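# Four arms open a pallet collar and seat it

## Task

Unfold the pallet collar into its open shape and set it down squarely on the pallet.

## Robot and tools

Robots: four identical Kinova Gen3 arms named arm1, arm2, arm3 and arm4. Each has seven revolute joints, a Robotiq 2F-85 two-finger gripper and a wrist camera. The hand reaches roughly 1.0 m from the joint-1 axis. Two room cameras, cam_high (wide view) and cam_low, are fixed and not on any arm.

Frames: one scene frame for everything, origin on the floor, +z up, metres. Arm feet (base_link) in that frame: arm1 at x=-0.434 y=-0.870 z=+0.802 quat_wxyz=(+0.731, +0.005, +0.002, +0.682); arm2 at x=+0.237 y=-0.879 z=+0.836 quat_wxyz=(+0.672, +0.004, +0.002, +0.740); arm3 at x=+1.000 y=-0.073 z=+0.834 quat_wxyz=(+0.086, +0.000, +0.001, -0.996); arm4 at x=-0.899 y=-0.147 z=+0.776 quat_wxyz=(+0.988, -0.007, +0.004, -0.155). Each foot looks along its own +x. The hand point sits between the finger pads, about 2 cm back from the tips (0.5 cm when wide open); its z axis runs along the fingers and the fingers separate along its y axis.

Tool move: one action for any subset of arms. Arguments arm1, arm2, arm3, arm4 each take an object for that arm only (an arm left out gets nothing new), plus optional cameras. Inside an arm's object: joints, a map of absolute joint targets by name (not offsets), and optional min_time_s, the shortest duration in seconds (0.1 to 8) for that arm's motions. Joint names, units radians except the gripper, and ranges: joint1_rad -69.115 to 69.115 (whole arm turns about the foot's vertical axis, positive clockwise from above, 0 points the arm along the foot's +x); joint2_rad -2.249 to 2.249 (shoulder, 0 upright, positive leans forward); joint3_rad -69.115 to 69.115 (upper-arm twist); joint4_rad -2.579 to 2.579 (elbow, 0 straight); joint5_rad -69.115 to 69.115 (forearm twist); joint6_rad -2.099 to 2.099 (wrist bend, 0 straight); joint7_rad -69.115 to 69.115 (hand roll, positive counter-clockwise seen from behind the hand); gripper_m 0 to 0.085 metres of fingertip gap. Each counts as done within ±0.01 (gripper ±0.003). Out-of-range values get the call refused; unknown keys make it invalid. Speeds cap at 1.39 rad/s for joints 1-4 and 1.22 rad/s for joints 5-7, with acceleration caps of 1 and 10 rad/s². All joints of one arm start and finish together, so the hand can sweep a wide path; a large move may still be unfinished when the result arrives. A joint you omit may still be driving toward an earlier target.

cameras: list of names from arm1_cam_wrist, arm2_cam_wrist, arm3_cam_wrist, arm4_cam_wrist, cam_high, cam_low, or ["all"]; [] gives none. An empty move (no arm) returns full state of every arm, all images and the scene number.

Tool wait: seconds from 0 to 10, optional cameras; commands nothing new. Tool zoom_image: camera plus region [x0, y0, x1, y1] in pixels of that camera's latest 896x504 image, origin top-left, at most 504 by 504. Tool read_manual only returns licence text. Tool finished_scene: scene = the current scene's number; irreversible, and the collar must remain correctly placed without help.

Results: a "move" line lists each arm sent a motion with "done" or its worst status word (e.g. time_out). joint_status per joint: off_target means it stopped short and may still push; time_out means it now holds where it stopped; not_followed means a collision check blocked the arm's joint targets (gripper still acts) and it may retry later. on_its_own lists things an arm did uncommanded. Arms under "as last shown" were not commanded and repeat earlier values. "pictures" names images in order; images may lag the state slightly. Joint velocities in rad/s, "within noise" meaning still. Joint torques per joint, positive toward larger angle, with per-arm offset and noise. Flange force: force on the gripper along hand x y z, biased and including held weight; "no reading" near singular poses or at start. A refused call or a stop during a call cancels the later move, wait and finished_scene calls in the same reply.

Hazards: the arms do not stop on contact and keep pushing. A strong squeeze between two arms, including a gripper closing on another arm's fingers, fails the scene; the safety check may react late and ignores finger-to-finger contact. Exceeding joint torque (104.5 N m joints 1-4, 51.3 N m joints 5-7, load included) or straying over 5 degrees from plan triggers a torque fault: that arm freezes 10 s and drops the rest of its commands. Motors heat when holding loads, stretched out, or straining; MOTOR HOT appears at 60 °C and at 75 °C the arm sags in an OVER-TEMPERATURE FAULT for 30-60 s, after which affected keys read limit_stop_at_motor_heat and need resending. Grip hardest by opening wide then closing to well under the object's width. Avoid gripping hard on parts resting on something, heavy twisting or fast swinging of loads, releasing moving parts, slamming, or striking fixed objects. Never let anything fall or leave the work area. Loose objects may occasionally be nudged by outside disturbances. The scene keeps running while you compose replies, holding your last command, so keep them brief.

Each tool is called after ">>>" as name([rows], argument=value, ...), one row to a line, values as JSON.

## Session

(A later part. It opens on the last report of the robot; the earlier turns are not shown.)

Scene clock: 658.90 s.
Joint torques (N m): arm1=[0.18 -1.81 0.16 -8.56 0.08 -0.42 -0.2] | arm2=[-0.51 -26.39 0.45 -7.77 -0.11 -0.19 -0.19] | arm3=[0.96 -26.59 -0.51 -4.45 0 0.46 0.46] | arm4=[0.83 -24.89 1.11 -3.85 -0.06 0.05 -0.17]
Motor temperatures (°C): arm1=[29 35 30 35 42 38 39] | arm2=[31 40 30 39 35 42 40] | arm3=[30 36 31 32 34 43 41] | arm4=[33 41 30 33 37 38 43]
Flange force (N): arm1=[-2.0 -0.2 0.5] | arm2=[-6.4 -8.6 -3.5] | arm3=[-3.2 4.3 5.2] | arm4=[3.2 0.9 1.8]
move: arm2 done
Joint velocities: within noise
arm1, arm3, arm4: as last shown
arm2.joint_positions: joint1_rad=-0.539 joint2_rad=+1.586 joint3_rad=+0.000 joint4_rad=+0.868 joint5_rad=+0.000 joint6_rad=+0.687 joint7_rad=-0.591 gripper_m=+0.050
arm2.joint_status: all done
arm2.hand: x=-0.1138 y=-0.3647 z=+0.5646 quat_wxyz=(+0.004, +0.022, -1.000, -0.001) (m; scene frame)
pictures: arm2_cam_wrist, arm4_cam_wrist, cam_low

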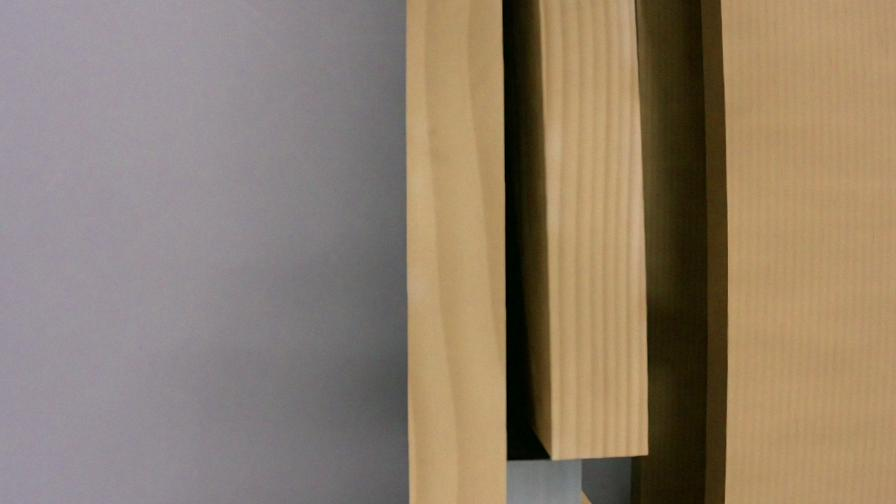

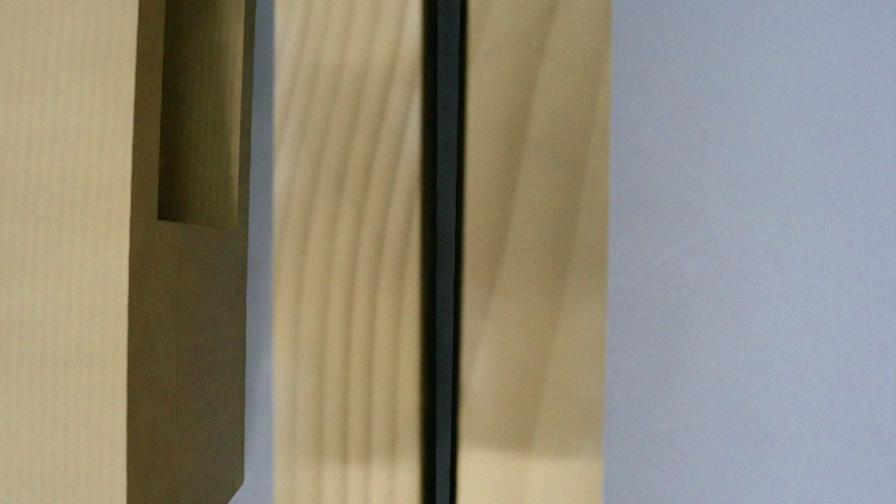

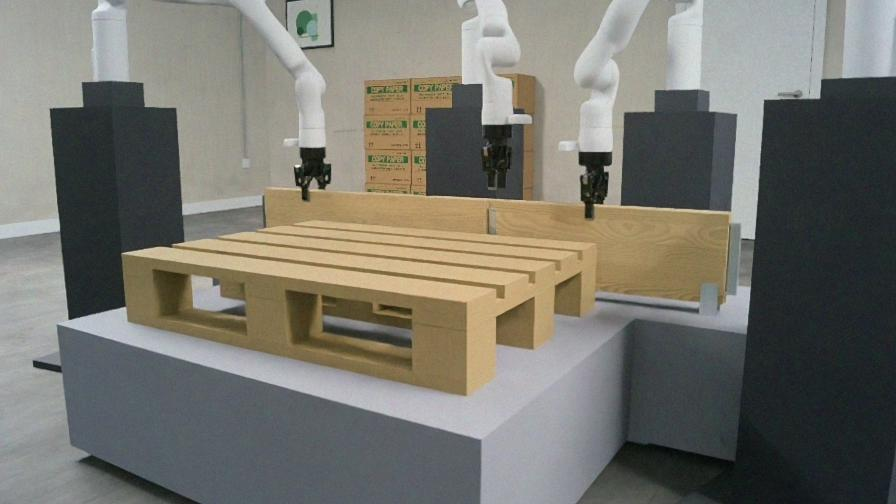

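>>> zoom_image(camera="cam_low", region=[475, 165, 515, 215])

Scaled by 10.080 from the camera's 896x504 image, which has a finer 1280x720 frame.

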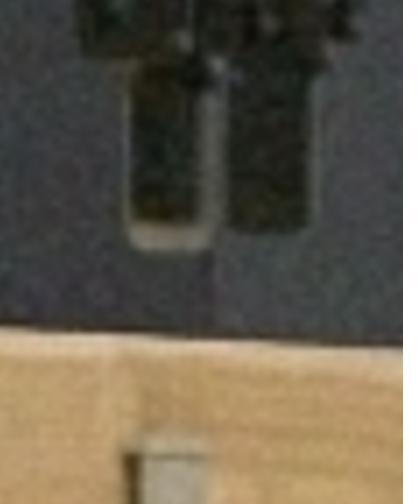

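>>> move(arm2={"joints": {"joint1_rad": -0.5423, "joint2_rad": 1.6482, "joint3_rad": 0, "joint4_rad": 0.7959, "joint5_rad": 0, "joint6_rad": 0.6975, "joint7_rad": -0.5941, "gripper_m": 0.05}, "min_time_s": 2}, cameras=["arm2_cam_wrist", "cam_low"])

>>> zoom_image(camera="cam_low", region=[470, 170, 515, 225])

Scene clock: 750.97 s.
Joint torques (N m): arm1=[0.23 -1.81 0.14 -8.68 0.09 -0.47 -0.2] | arm2=[-0.48 -26.37 0.47 -7.83 -0.12 -0.16 -0.19] | arm3=[1 -26.59 -0.55 -4.41 0.04 0.46 0.46] | arm4=[0.68 -24.78 1.18 -3.76 -0.05 0.04 -0.23]
Motor temperatures (°C): arm1=[29 35 29 35 41 38 39] | arm2=[31 38 30 39 35 41 40] | arm3=[30 36 31 32 33 43 41] | arm4=[33 41 30 33 37 38 43]
Flange force (N): arm1=[-1.7 -0.3 0.9] | arm2=[-6.9 -9.4 -4.3] | arm3=[-3.4 4.4 5.3] | arm4=[3.3 1.3 1.8]
move: arm2 done
Joint velocities: within noise
arm1, arm3, arm4: as last shown
arm2.joint_positions: joint1_rad=-0.542 joint2_rad=+1.648 joint3_rad=+0.000 joint4_rad=+0.796 joint5_rad=+0.000 joint6_rad=+0.697 joint7_rad=-0.594 gripper_m=+0.050
arm2.joint_status: all done
arm2.hand: x=-0.1164 y=-0.3648 z=+0.5406 quat_wxyz=(+0.004, +0.022, -1.000, -0.001) (m; scene frame)
pictures: arm2_cam_wrist, cam_low

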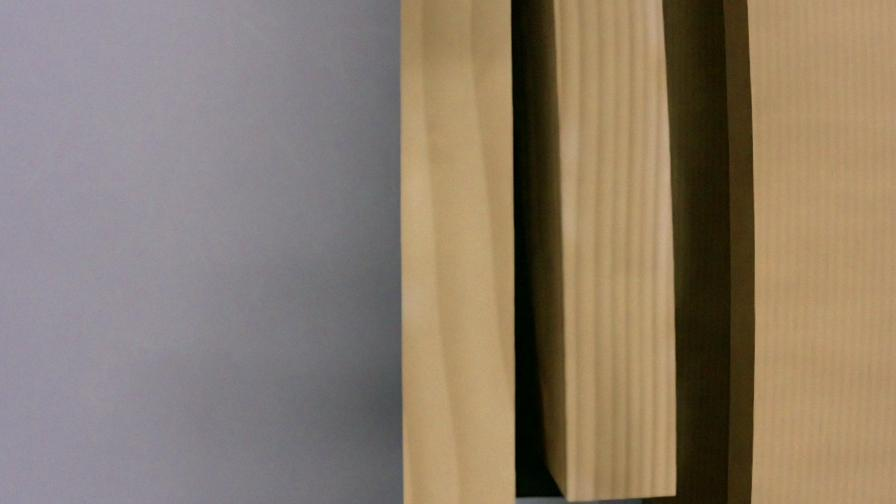

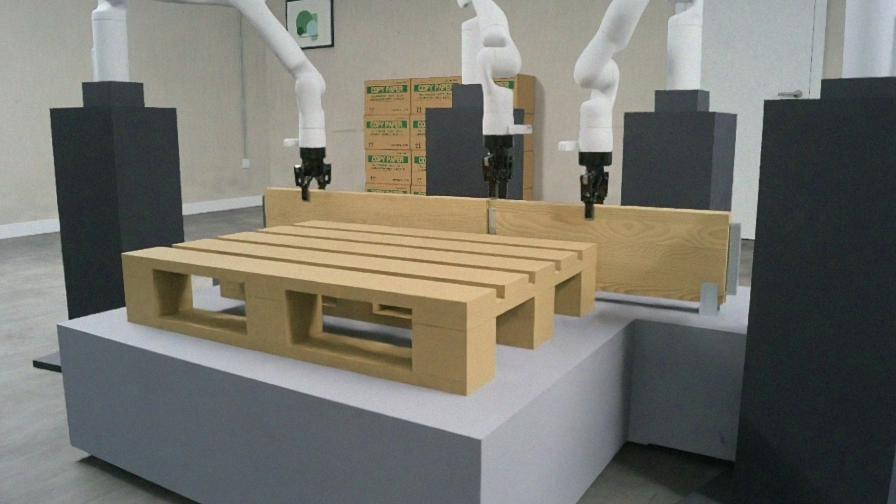

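Scaled by 9.164 from the camera's 896x504 image, which has a finer 1280x720 frame.

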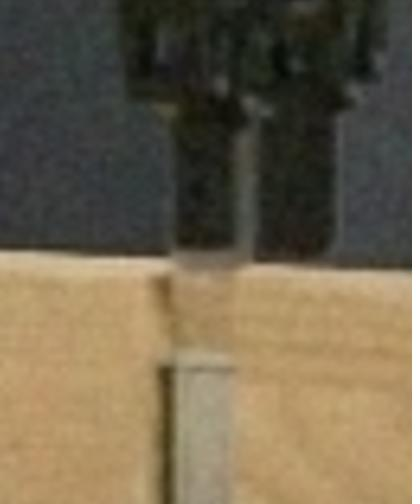

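>>> move(arm2={"joints": {"joint1_rad": -0.5423, "joint2_rad": 1.7007, "joint3_rad": 0, "joint4_rad": 0.734, "joint5_rad": 0, "joint6_rad": 0.7069, "joint7_rad": -0.5941, "gripper_m": 0.05}, "min_time_s": 3}, cameras=["arm2_cam_wrist", "cam_low"])

>>> zoom_image(camera="cam_low", region=[470, 170, 515, 225])

Scene clock: 771.77 s.
Joint torques (N m): arm1=[0.2 -1.86 0.16 -8.58 0.09 -0.49 -0.23] | arm2=[-0.49 -26.34 0.47 -7.94 -0.07 -0.18 -0.16] | arm3=[0.97 -26.59 -0.55 -4.44 0.03 0.45 0.45] | arm4=[0.79 -24.89 1.12 -3.91 -0.06 0.02 -0.16]
Motor temperatures (°C): arm1=[29 35 29 35 41 38 39] | arm2=[31 37 30 39 35 41 40] | arm3=[30 37 31 32 33 43 41] | arm4=[33 41 30 33 37 38 43]
Flange force (N): arm1=[-2.0 -0.3 0.4] | arm2=[-7.4 -10.2 -5.2] | arm3=[-3.3 4.3 5.2] | arm4=[3.0 0.9 1.7]
move: arm2 done
Joint velocities: within noise
arm1, arm3, arm4: as last shown
arm2.joint_positions: joint1_rad=-0.542 joint2_rad=+1.701 joint3_rad=+0.000 joint4_rad=+0.734 joint5_rad=+0.000 joint6_rad=+0.707 joint7_rad=-0.594 gripper_m=+0.050
arm2.joint_status: all done
arm2.hand: x=-0.1166 y=-0.3647 z=+0.5205 quat_wxyz=(+0.004, +0.022, -1.000, -0.001) (m; scene frame)
pictures: arm2_cam_wrist, cam_low

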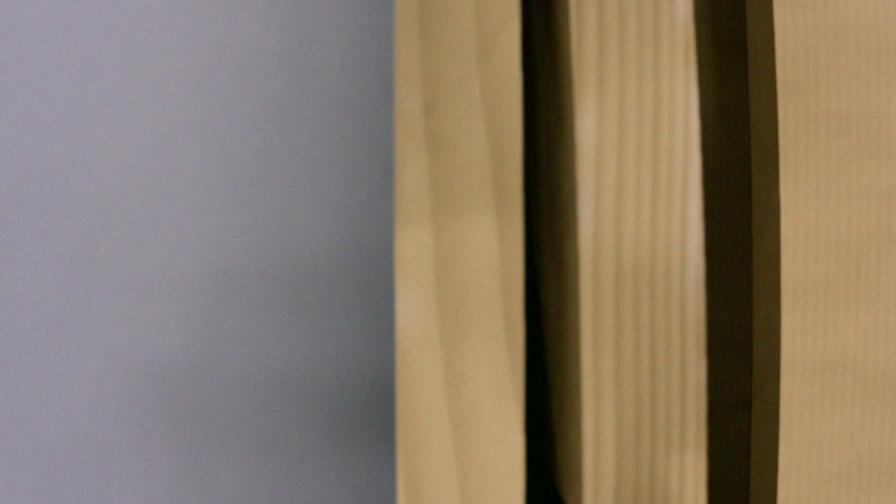

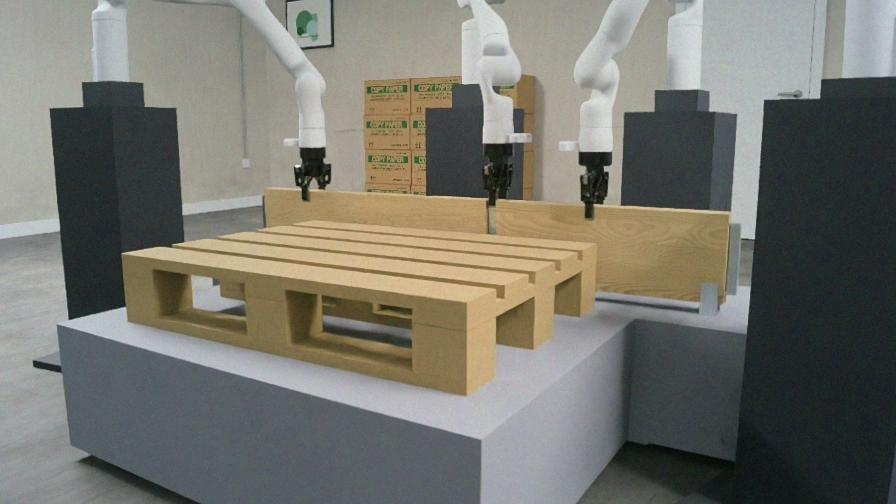

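Scaled by 9.164 from the camera's 896x504 image, which has a finer 1280x720 frame.

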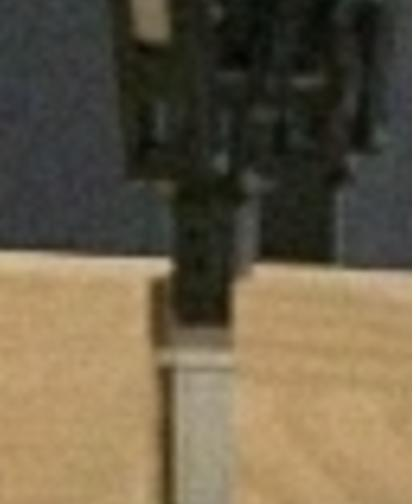

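>>> move(arm2={"joints": {"joint1_rad": -0.5423, "joint2_rad": 1.6794, "joint3_rad": 0, "joint4_rad": 0.7597, "joint5_rad": 0, "joint6_rad": 0.7025, "joint7_rad": -0.5941, "gripper_m": 0.05}, "min_time_s": 2})

>>> move(arm2={"joints": {"gripper_m": 0.013}}, cameras=["arm2_cam_wrist"])

Scene clock: 790.40 s.
Joint torques (N m): arm1=[0.22 -1.85 0.15 -8.62 0.17 -0.45 -0.22] | arm2=[-0.42 -26.39 0.43 -7.9 -0.07 -0.18 -0.18] | arm3=[0.96 -26.6 -0.54 -4.43 0.03 0.44 0.47] | arm4=[0.69 -24.78 1.2 -3.85 -0.02 0.03 -0.16]
Motor temperatures (°C): arm1=[29 35 29 35 41 38 39] | arm2=[31 37 30 39 35 41 40] | arm3=[30 37 31 32 33 43 41] | arm4=[33 41 30 33 37 38 43]
Flange force (N): arm1=[-1.9 -0.2 0.7] | arm2=[-7.0 -9.8 -4.7] | arm3=[-3.4 4.4 5.3] | arm4=[3.0 1.1 1.6]
move: arm2 done
Joint velocities: within noise
arm1.joint_positions: joint1_rad=-0.367 joint2_rad=-0.377 joint3_rad=-0.057 joint4_rad=+1.429 joint5_rad=-0.042 joint6_rad=+1.959 joint7_rad=+1.590 gripper_m=+0.085
arm1.joint_status: not commanded
arm1.hand: x=-0.4765 y=-0.7218 z=+1.3267 quat_wxyz=(-0.030, +0.829, -0.555, -0.063) (m; scene frame)
arm2.joint_positions: joint1_rad=-0.542 joint2_rad=+1.679 joint3_rad=+0.000 joint4_rad=+0.760 joint5_rad=+0.000 joint6_rad=+0.703 joint7_rad=-0.594 gripper_m=+0.050
arm2.joint_status: all done
arm2.hand: x=-0.1165 y=-0.3647 z=+0.5285 quat_wxyz=(+0.004, +0.022, -1.000, -0.001) (m; scene frame)
arm3, arm4: as last shown
pictures: none

Scene clock: 791.30 s.
Joint torques (N m): arm1=[0.19 -1.88 0.15 -8.63 0.1 -0.48 -0.19] | arm2=[-1.47 -23.85 -0.19 -7.11 -0.18 -0.32 0] | arm3=[0.97 -26.62 -0.54 -4.44 0.04 0.45 0.45] | arm4=[0.72 -24.88 1.19 -3.84 -0.09 0.05 -0.17]
Motor temperatures (°C): arm1=[29 35 29 35 41 38 39] | arm2=[31 37 30 39 35 41 40] | arm3=[30 37 31 32 33 43 41] | arm4=[33 41 30 33 37 38 43]
Flange force (N): arm1=[-2.0 -0.2 0.6] | arm2=[-8.0 -8.7 -8.9] | arm3=[-3.3 4.3 5.3] | arm4=[3.1 1.1 1.8]
move: arm2 off_target
Joint velocities: within noise
arm1, arm3, arm4: as last shown
arm2.joint_positions: joint1_rad=-0.542 joint2_rad=+1.679 joint3_rad=+0.000 joint4_rad=+0.760 joint5_rad=+0.000 joint6_rad=+0.703 joint7_rad=-0.594 gripper_m=+0.018
arm2.joint_status: gripper_m off_target (ended at +0.018, target +0.013)
arm2.hand: x=-0.1165 y=-0.3646 z=+0.5286 quat_wxyz=(+0.004, +0.022, -1.000, -0.001) (m; scene frame)
pictures: arm2_cam_wrist

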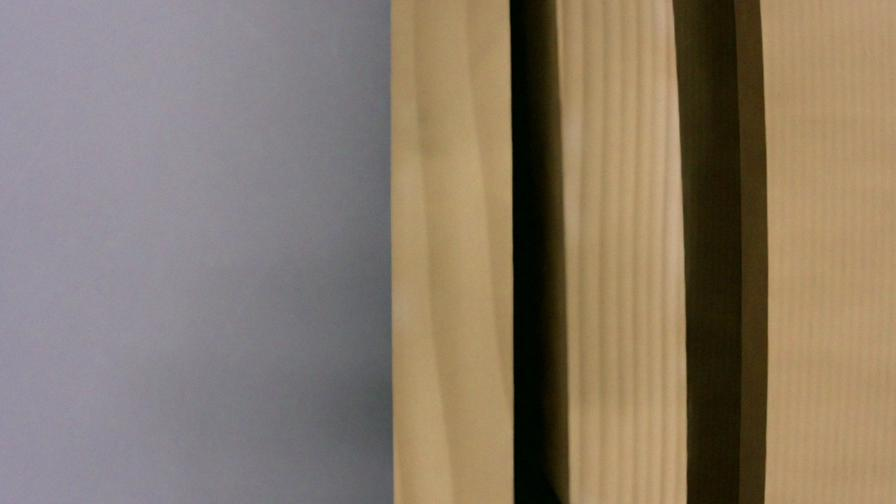

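>>> move(arm3={"joints": {"joint2_rad": 1.5209, "joint4_rad": 1.0166, "joint6_rad": 0.6041, "gripper_m": 0.085}, "min_time_s": 3}, arm4={"joints": {"joint2_rad": 1.3575, "joint4_rad": 1.2265, "joint6_rad": 0.5577, "gripper_m": 0.085}, "min_time_s": 3})

>>> move(arm2={"joints": {"joint1_rad": -0.5804, "joint2_rad": 1.6169, "joint3_rad": 0, "joint4_rad": 0.9631, "joint5_rad": 0, "joint6_rad": 0.5616, "joint7_rad": -0.6322}, "min_time_s": 4}, cameras=["arm2_cam_wrist", "arm3_cam_wrist", "arm4_cam_wrist", "cam_low"])

Scene clock: 832.00 s.
Joint torques (N m): arm1=[0.21 -1.9 0.16 -8.56 0.09 -0.43 -0.22] | arm2=[-1.67 -23.45 -0.37 -7.01 -0.23 -0.31 0.04] | arm3=[0.98 -26.67 -0.53 -4.41 0.01 0.45 0.43] | arm4=[0.75 -24.66 1.04 -4.07 -0.05 0.07 -0.12]
Motor temperatures (°C): arm1=[29 35 29 35 41 38 39] | arm2=[31 37 30 39 35 41 39] | arm3=[30 37 31 32 33 43 41] | arm4=[33 41 30 33 37 38 43]
Flange force (N): arm1=[-2.2 -0.3 0.5] | arm2=[-8.4 -8.8 -9.6] | arm3=[-2.6 4.0 4.4] | arm4=[3.0 0.9 1.3]
move: arm3 done; arm4 done
Joint velocities: within noise
arm1, arm2: as last shown
arm2.hand: x=-0.1165 y=-0.3648 z=+0.5285 quat_wxyz=(+0.004, +0.022, -1.000, -0.001) (m; scene frame)
arm3.joint_positions: joint1_rad=-0.318 joint2_rad=+1.521 joint3_rad=+0.000 joint4_rad=+1.017 joint5_rad=+0.000 joint6_rad=+0.604 joint7_rad=+1.111 gripper_m=+0.085
arm3.joint_status: all done
arm3.hand: x=+0.4600 y=-0.3323 z=+0.5693 quat_wxyz=(+0.001, -1.000, -0.015, +0.000) (m; scene frame)
arm4.joint_positions: joint1_rad=+0.016 joint2_rad=+1.358 joint3_rad=+0.000 joint4_rad=+1.226 joint5_rad=+0.000 joint6_rad=+0.558 joint7_rad=-1.214 gripper_m=+0.085
arm4.joint_status: all done
arm4.hand: x=-0.3624 y=-0.3584 z=+0.5690 quat_wxyz=(-0.006, -1.000, -0.015, +0.005) (m; scene frame)
pictures: none

Scene clock: 836.30 s.
Joint torques (N m): arm1=[0.22 -1.96 0.07 -8.6 0.03 -0.44 -0.25] | arm2=[-3.64 -14.45 -3.72 1.91 -1.41 4.58 0.06] | arm3=[1 -26.69 -0.52 -4.39 0.04 0.47 0.46] | arm4=[0.75 -24.72 1.13 -4.1 -0.03 0.07 -0.14]
Motor temperatures (°C): arm1=[29 35 29 35 41 38 39] | arm2=[31 36 30 39 35 41 39] | arm3=[30 37 31 32 33 43 41] | arm4=[33 42 30 32 37 38 43]
Flange force (N): arm1=[-2.2 -0.7 0.6] | arm2=[-3.5 5.6 -8.6] | arm3=[-2.6 4.1 4.5] | arm4=[2.9 0.9 1.4]
move: arm2 done
Joint velocities: within noise
arm1, arm3, arm4: as last shown
arm2.joint_positions: joint1_rad=-0.580 joint2_rad=+1.617 joint3_rad=+0.000 joint4_rad=+0.963 joint5_rad=+0.000 joint6_rad=+0.562 joint7_rad=-0.632 gripper_m=+0.018
arm2.joint_status: all done
arm2.hand: x=-0.1148 y=-0.4047 z=+0.5285 quat_wxyz=(+0.004, +0.022, -1.000, -0.001) (m; scene frame)
pictures: arm2_cam_wrist, arm3_cam_wrist, arm4_cam_wrist, cam_low

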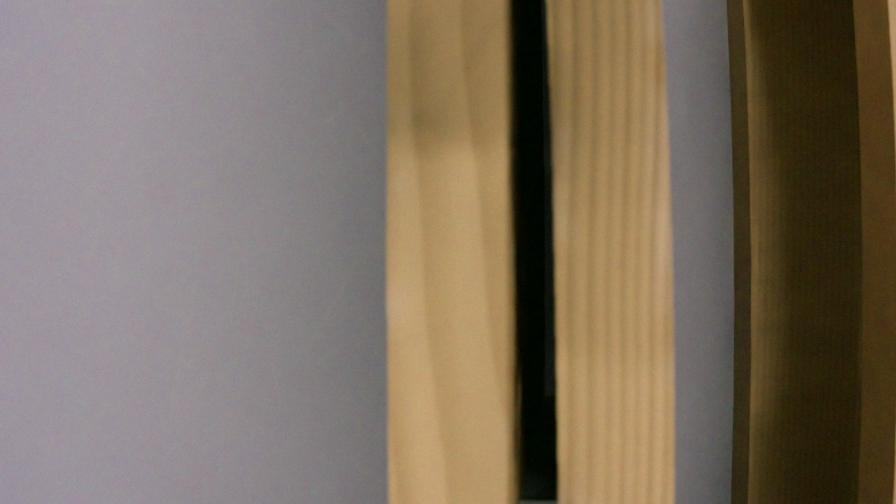

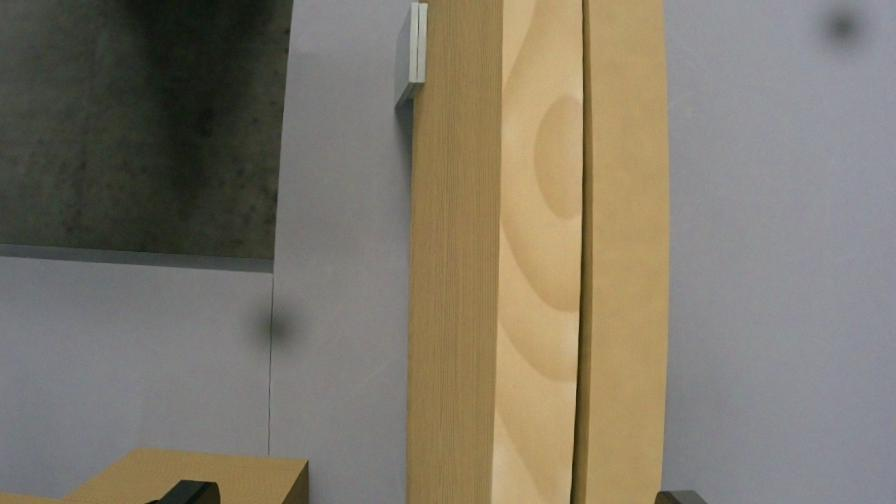

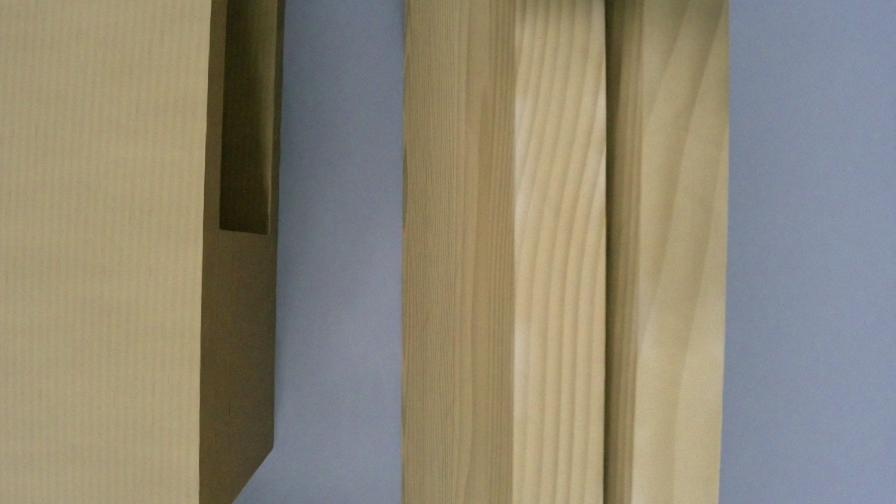

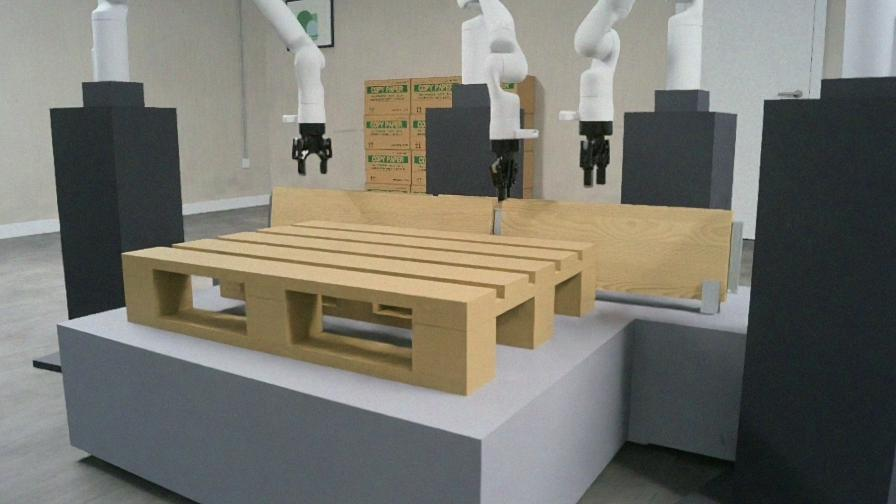

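>>> move(arm2={"joints": {"joint1_rad": -0.5442, "joint2_rad": 1.6763, "joint3_rad": 0, "joint4_rad": 0.7697, "joint5_rad": 0, "joint6_rad": 0.6956, "joint7_rad": -0.596}, "min_time_s": 3})

>>> move(arm3={"joints": {"joint1_rad": -0.4342, "joint2_rad": 1.4272, "joint4_rad": 1.3011, "joint6_rad": 0.4133, "joint7_rad": 0.984, "gripper_m": 0.085}, "min_time_s": 3}, arm4={"joints": {"joint1_rad": 0.315, "joint2_rad": 1.2342, "joint4_rad": 2.098, "joint6_rad": -0.1905, "joint7_rad": -0.9145, "gripper_m": 0.085}, "min_time_s": 4}, cameras=["arm2_cam_wrist", "arm3_cam_wrist", "arm4_cam_wrist", "cam_low"])

Scene clock: 934.67 s.
Joint torques (N m): arm1=[0.21 -1.88 0.13 -8.6 0.03 -0.43 -0.19] | arm2=[-0.53 -23.54 1.63 -9.96 0.95 -3.23 0.24] | arm3=[0.96 -26.63 -0.52 -4.4 0.04 0.45 0.48] | arm4=[0.8 -24.68 1.14 -4.1 -0.09 0.03 -0.19]
Motor temperatures (°C): arm1=[29 34 29 35 41 38 39] | arm2=[31 36 30 39 35 41 39] | arm3=[30 39 31 32 33 43 41] | arm4=[33 43 30 32 37 38 43]
Flange force (N): arm1=[-2.1 -0.3 0.6] | arm2=[-10.0 -15.5 -17.1] | arm3=[-2.6 4.0 4.3] | arm4=[3.0 0.9 1.3]
move: arm2 done
Joint velocities: within noise
arm1, arm3, arm4: as last shown
arm2.joint_positions: joint1_rad=-0.544 joint2_rad=+1.676 joint3_rad=+0.000 joint4_rad=+0.770 joint5_rad=+0.000 joint6_rad=+0.696 joint7_rad=-0.596 gripper_m=+0.018
arm2.joint_status: all done
arm2.hand: x=-0.1166 y=-0.3667 z=+0.5284 quat_wxyz=(+0.004, +0.022, -1.000, -0.001) (m; scene frame)
pictures: none

Scene clock: 938.97 s.
Joint torques (N m): arm1=[0.2 -1.84 0.1 -8.55 0.15 -0.41 -0.22] | arm2=[-0.43 -23.56 1.66 -9.95 0.95 -3.23 0.22] | arm3=[0.97 -24.91 -0.56 -2.95 0.04 0.45 0.47] | arm4=[0.63 -17.94 1.05 2.18 -0.12 0.01 -0.17]
Motor temperatures (°C): arm1=[29 34 29 35 41 38 39] | arm2=[31 36 30 39 35 41 39] | arm3=[30 39 31 32 33 43 41] | arm4=[33 43 30 32 37 38 43]
Flange force (N): arm1=[-2.0 -0.4 0.5] | arm2=[-9.8 -15.5 -17.0] | arm3=[-0.6 3.7 4.0] | arm4=[1.3 0.2 2.2]
move: arm3 done; arm4 done
Joint velocities: within noise
arm1, arm2: as last shown
arm2.hand: x=-0.1166 y=-0.3666 z=+0.5284 quat_wxyz=(+0.004, +0.022, -1.000, -0.001) (m; scene frame)
arm3.joint_positions: joint1_rad=-0.434 joint2_rad=+1.427 joint3_rad=+0.000 joint4_rad=+1.301 joint5_rad=+0.000 joint6_rad=+0.413 joint7_rad=+0.984 gripper_m=+0.085
arm3.joint_status: all done
arm3.hand: x=+0.5400 y=-0.3614 z=+0.5793 quat_wxyz=(+0.001, -1.000, -0.010, +0.000) (m; scene frame)
arm4.joint_positions: joint1_rad=+0.315 joint2_rad=+1.234 joint3_rad=+0.000 joint4_rad=+2.098 joint5_rad=+0.000 joint6_rad=-0.191 joint7_rad=-0.915 gripper_m=+0.085
arm4.joint_status: all done
arm4.hand: x=-0.6423 y=-0.3671 z=+0.5798 quat_wxyz=(-0.006, -1.000, -0.015, +0.005) (m; scene frame)
pictures: arm2_cam_wrist, arm3_cam_wrist, arm4_cam_wrist, cam_low

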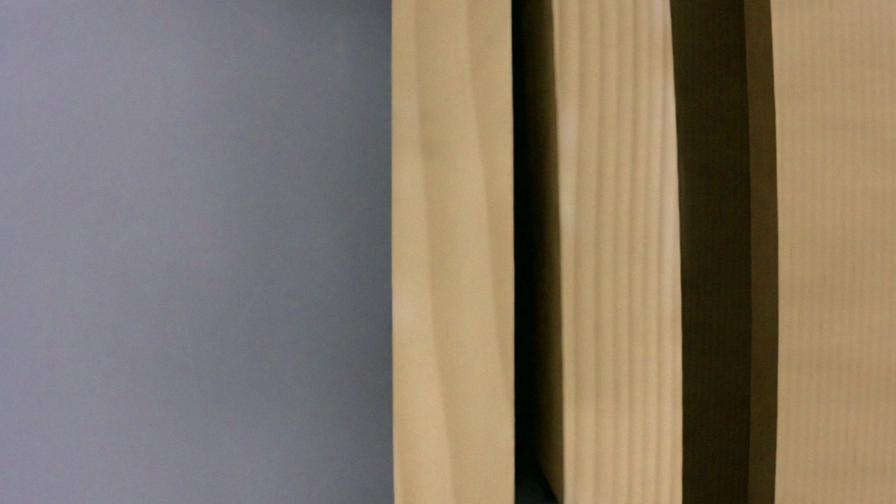

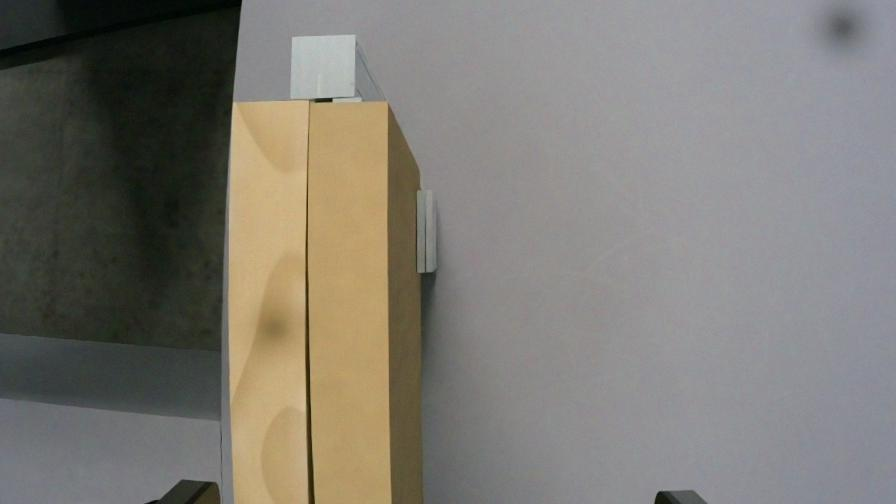

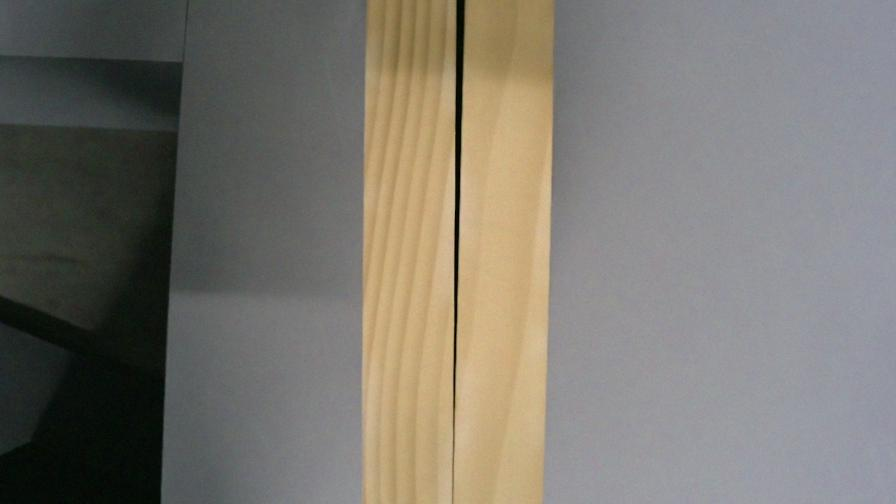

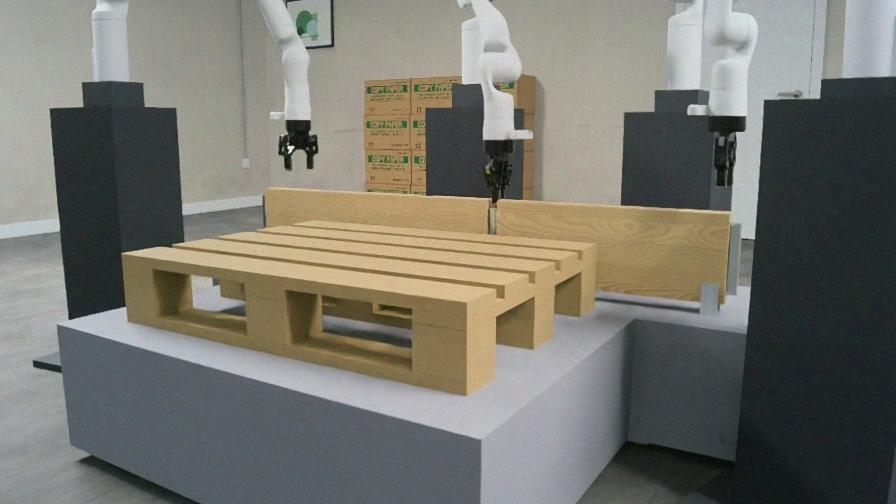

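>>> move(arm3={"joints": {"joint1_rad": -0.4157, "joint2_rad": 1.4386, "joint4_rad": 1.4349, "joint6_rad": 0.268, "joint7_rad": 0.9975, "gripper_m": 0.06}, "min_time_s": 3}, arm4={"joints": {"joint1_rad": 0.3344, "joint2_rad": 1.2868, "joint4_rad": 2.062, "joint6_rad": -0.2071, "joint7_rad": -0.9051, "gripper_m": 0.06}, "min_time_s": 3})

>>> move(arm3={"joints": {"joint1_rad": -0.4157, "joint2_rad": 1.5722, "joint4_rad": 1.3135, "joint6_rad": 0.2558, "joint7_rad": 0.9975, "gripper_m": 0.06}, "min_time_s": 3}, arm4={"joints": {"joint1_rad": 0.3344, "joint2_rad": 1.4277, "joint4_rad": 1.962, "joint6_rad": -0.2481, "joint7_rad": -0.9051, "gripper_m": 0.06}, "min_time_s": 3}, cameras=["arm3_cam_wrist", "arm4_cam_wrist", "cam_low"])

Scene clock: 991.50 s.
Joint torques (N m): arm1=[0.24 -1.88 0.17 -8.6 0.1 -0.46 -0.28] | arm2=[-0.45 -23.57 1.65 -10.03 0.97 -3.24 0.23] | arm3=[0.98 -23.65 -0.55 -1.74 0.05 0.43 0.46] | arm4=[0.69 -18.06 1.13 2.3 -0.14 0.06 -0.2]
Motor temperatures (°C): arm1=[29 34 29 35 41 38 39] | arm2=[31 37 30 39 35 41 39] | arm3=[30 39 31 32 33 43 41] | arm4=[33 43 30 32 37 38 43]
Flange force (N): arm1=[-2.0 -0.4 0.5] | arm2=[-10.1 -15.8 -17.3] | arm3=[0.1 3.4 3.9] | arm4=[1.2 -0.1 2.1]
move: arm3 done; arm4 done
Joint velocities: within noise
arm1, arm2: as last shown
arm3.joint_positions: joint1_rad=-0.416 joint2_rad=+1.439 joint3_rad=+0.000 joint4_rad=+1.435 joint5_rad=+0.000 joint6_rad=+0.268 joint7_rad=+0.997 gripper_m=+0.060
arm3.joint_status: all done
arm3.hand: x=+0.5699 y=-0.3294 z=+0.5594 quat_wxyz=(+0.001, -1.000, -0.007, +0.000) (m; scene frame)
arm4.joint_positions: joint1_rad=+0.334 joint2_rad=+1.287 joint3_rad=+0.000 joint4_rad=+2.062 joint5_rad=+0.000 joint6_rad=-0.207 joint7_rad=-0.905 gripper_m=+0.060
arm4.joint_status: all done
arm4.hand: x=-0.6455 y=-0.3733 z=+0.5599 quat_wxyz=(-0.006, -1.000, -0.010, +0.005) (m; scene frame)
pictures: none

Scene clock: 994.80 s.
Joint torques (N m): arm1=[0.15 -1.84 0.12 -8.6 0.07 -0.44 -0.25] | arm2=[-0.46 -23.59 1.65 -9.93 0.95 -3.24 0.23] | arm3=[0.96 -23.74 -0.57 -1.68 0.03 0.44 0.43] | arm4=[0.62 -18.36 1.15 2.64 -0.07 0 -0.18]
Motor temperatures (°C): arm1=[29 34 29 35 41 38 39] | arm2=[31 37 30 39 35 41 39] | arm3=[30 39 31 32 33 43 41] | arm4=[33 43 30 32 37 38 43]
Flange force (N): arm1=[-1.9 -0.5 0.6] | arm2=[-9.7 -15.2 -16.9] | arm3=[0.2 3.2 4.1] | arm4=[1.2 0.0 2.2]
move: arm3 done; arm4 done
Joint velocities: within noise
arm1, arm2: as last shown
arm3.joint_positions: joint1_rad=-0.416 joint2_rad=+1.572 joint3_rad=+0.000 joint4_rad=+1.314 joint5_rad=+0.000 joint6_rad=+0.256 joint7_rad=+0.998 gripper_m=+0.060
arm3.joint_status: all done
arm3.hand: x=+0.5700 y=-0.3292 z=+0.5023 quat_wxyz=(+0.001, -1.000, -0.007, +0.000) (m; scene frame)
arm4.joint_positions: joint1_rad=+0.334 joint2_rad=+1.428 joint3_rad=+0.000 joint4_rad=+1.962 joint5_rad=+0.000 joint6_rad=-0.248 joint7_rad=-0.905 gripper_m=+0.060
arm4.joint_status: all done
arm4.hand: x=-0.6460 y=-0.3740 z=+0.5049 quat_wxyz=(-0.006, -1.000, -0.010, +0.005) (m; scene frame)
pictures: arm3_cam_wrist, arm4_cam_wrist, cam_low

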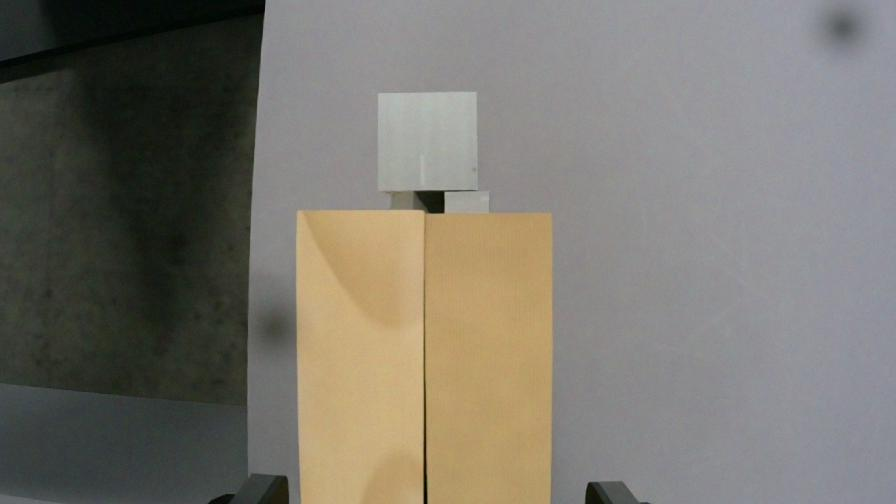

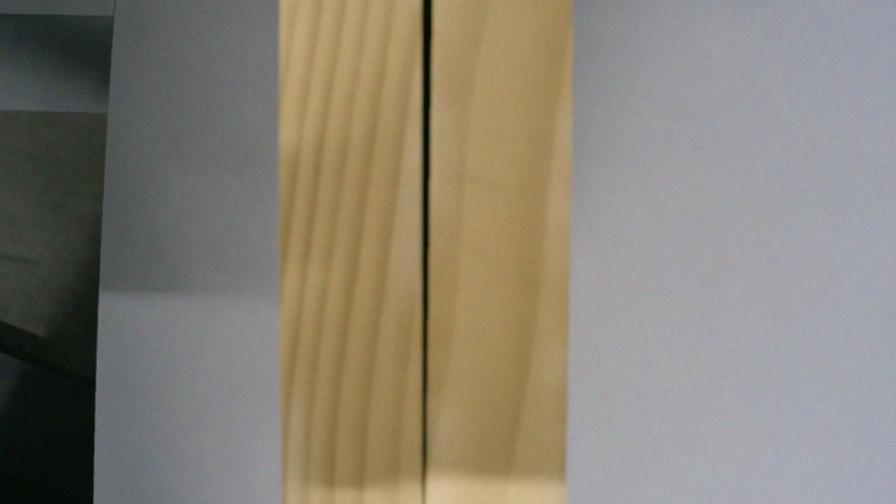

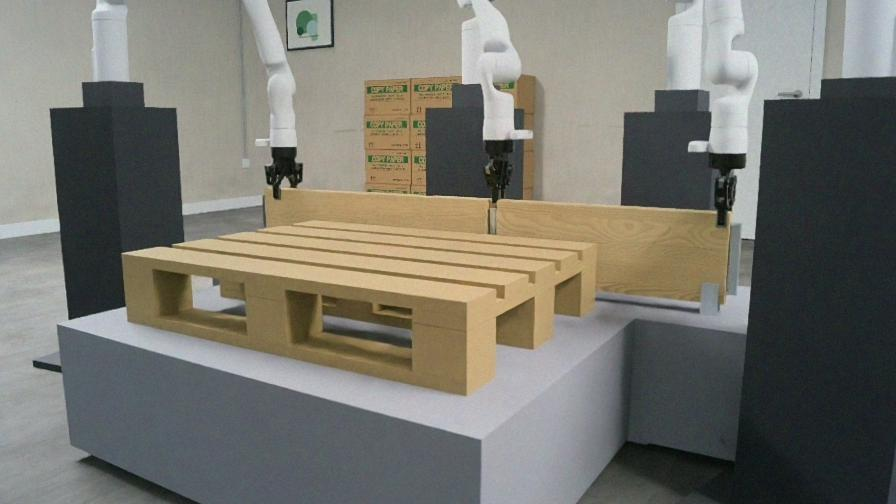

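>>> move(arm3={"joints": {"gripper_m": 0.05}}, arm4={"joints": {"gripper_m": 0.05}})

>>> move(arm2={"joints": {"joint1_rad": -0.5815, "joint2_rad": 1.6191, "joint4_rad": 0.9556, "joint6_rad": 0.567, "joint7_rad": -0.6883}, "min_time_s": 5}, cameras=["arm2_cam_wrist", "arm3_cam_wrist", "arm4_cam_wrist", "cam_low"])

Scene clock: 1012.97 s.
Joint torques (N m): arm1=[0.18 -1.92 0.16 -8.58 0.09 -0.49 -0.24] | arm2=[-0.5 -23.6 1.63 -9.98 0.95 -3.23 0.22] | arm3=[0.94 -23.76 -0.56 -1.67 0.04 0.44 0.45] | arm4=[0.63 -18.23 1.14 2.65 -0.08 0.02 -0.18]
Motor temperatures (°C): arm1=[29 34 29 35 41 38 39] | arm2=[31 38 30 39 35 41 39] | arm3=[30 39 31 32 33 43 41] | arm4=[33 42 30 32 37 38 43]
Flange force (N): arm1=[-2.1 -0.4 0.3] | arm2=[-10.0 -15.5 -17.0] | arm3=[0.2 3.2 4.2] | arm4=[1.2 0.0 2.0]
move: arm3 done; arm4 done
Joint velocities: within noise
arm1.joint_positions: joint1_rad=-0.367 joint2_rad=-0.377 joint3_rad=-0.057 joint4_rad=+1.429 joint5_rad=-0.042 joint6_rad=+1.959 joint7_rad=+1.590 gripper_m=+0.085
arm1.joint_status: not commanded
arm1.hand: x=-0.4765 y=-0.7218 z=+1.3267 quat_wxyz=(-0.030, +0.829, -0.555, -0.063) (m; scene frame)
arm2: as last shown
arm3.joint_positions: joint1_rad=-0.416 joint2_rad=+1.572 joint3_rad=+0.000 joint4_rad=+1.314 joint5_rad=+0.000 joint6_rad=+0.256 joint7_rad=+0.998 gripper_m=+0.050
arm3.joint_status: all done
arm3.hand: x=+0.5700 y=-0.3292 z=+0.5023 quat_wxyz=(+0.001, -1.000, -0.007, +0.000) (m; scene frame)
arm4.joint_positions: joint1_rad=+0.334 joint2_rad=+1.428 joint3_rad=+0.000 joint4_rad=+1.962 joint5_rad=+0.000 joint6_rad=-0.248 joint7_rad=-0.905 gripper_m=+0.050
arm4.joint_status: all done
arm4.hand: x=-0.6460 y=-0.3740 z=+0.5049 quat_wxyz=(-0.006, -1.000, -0.010, +0.005) (m; scene frame)
pictures: none

Scene clock: 1018.27 s.
Joint torques (N m): arm1=[0.18 -1.79 0.15 -8.57 0.1 -0.39 -0.21] | arm2=[-8.26 -19.97 -7.41 5.47 -2.36 7.97 0.15] | arm3=[4.97 -21.65 3.85 0.32 0.45 1.4 0.34] | arm4=[-2.68 -14.74 -4.49 6.89 0.73 2.2 -0.09]
Motor temperatures (°C): arm1=[29 34 29 35 41 38 39] | arm2=[31 37 30 39 35 41 39] | arm3=[30 38 31 32 33 43 41] | arm4=[33 42 30 32 37 38 43]
Flange force (N): arm1=[-1.9 -0.2 0.7] | arm2=[0.0 22.6 13.8] | arm3=[1.6 11.5 3.9] | arm4=[0.3 11.8 2.8]
move: arm2 done
Joint velocities: within noise
arm1, arm3, arm4: as last shown
arm2.joint_positions: joint1_rad=-0.582 joint2_rad=+1.619 joint3_rad=+0.000 joint4_rad=+0.956 joint5_rad=+0.000 joint6_rad=+0.567 joint7_rad=-0.688 gripper_m=+0.018
arm2.joint_status: all done
arm2.hand: x=-0.1161 y=-0.4041 z=+0.5285 quat_wxyz=(+0.004, -0.005, -1.000, -0.001) (m; scene frame)
pictures: arm2_cam_wrist, arm3_cam_wrist, arm4_cam_wrist, cam_low

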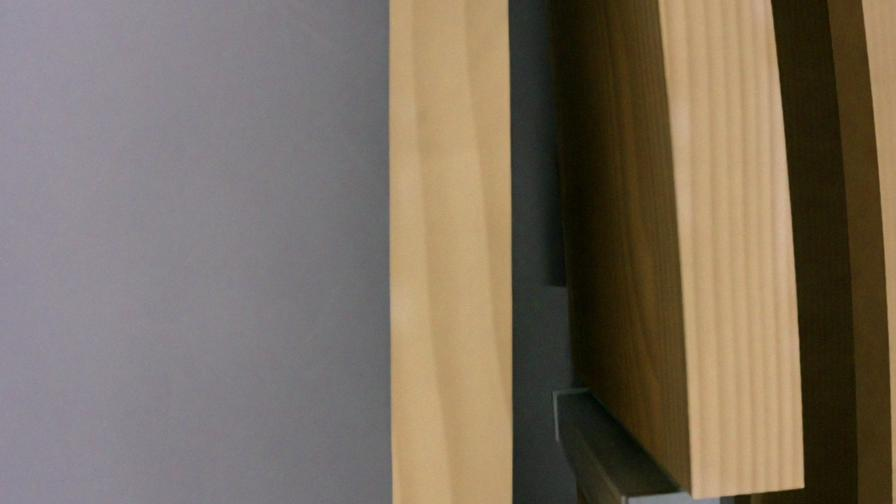

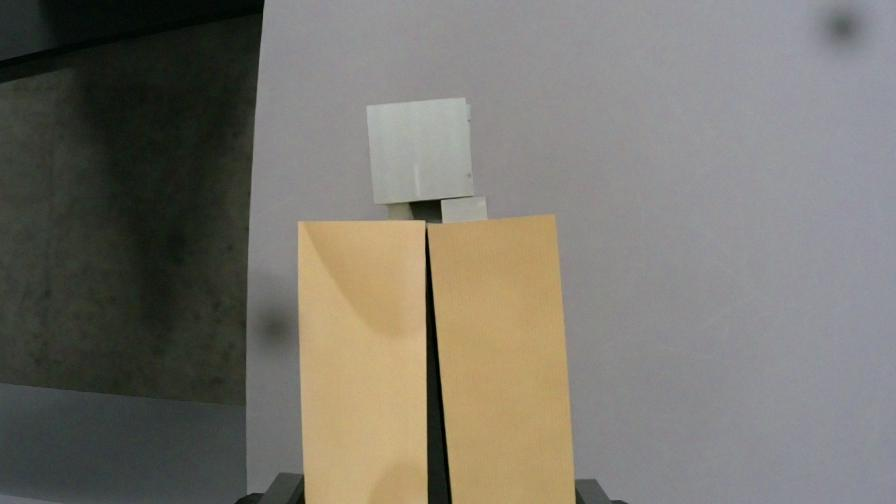

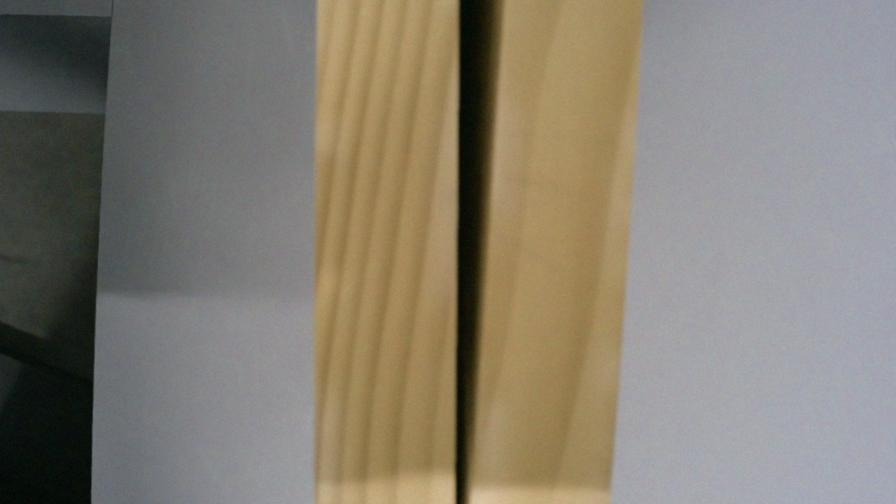

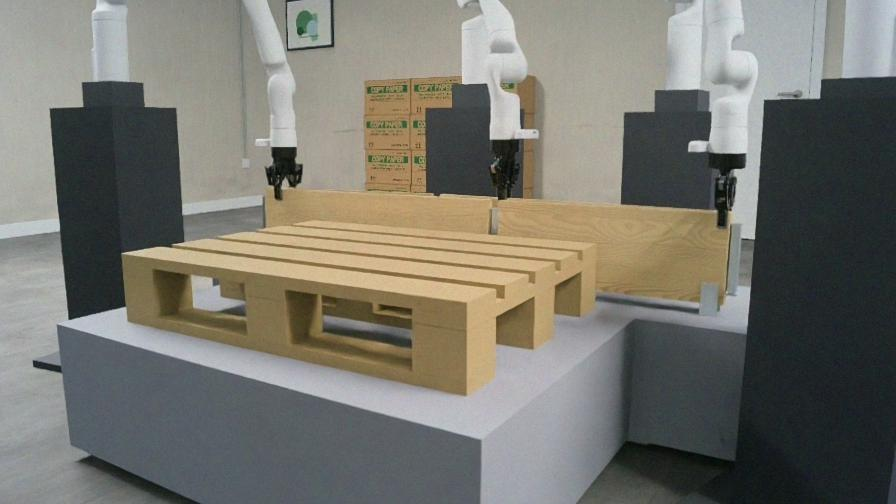

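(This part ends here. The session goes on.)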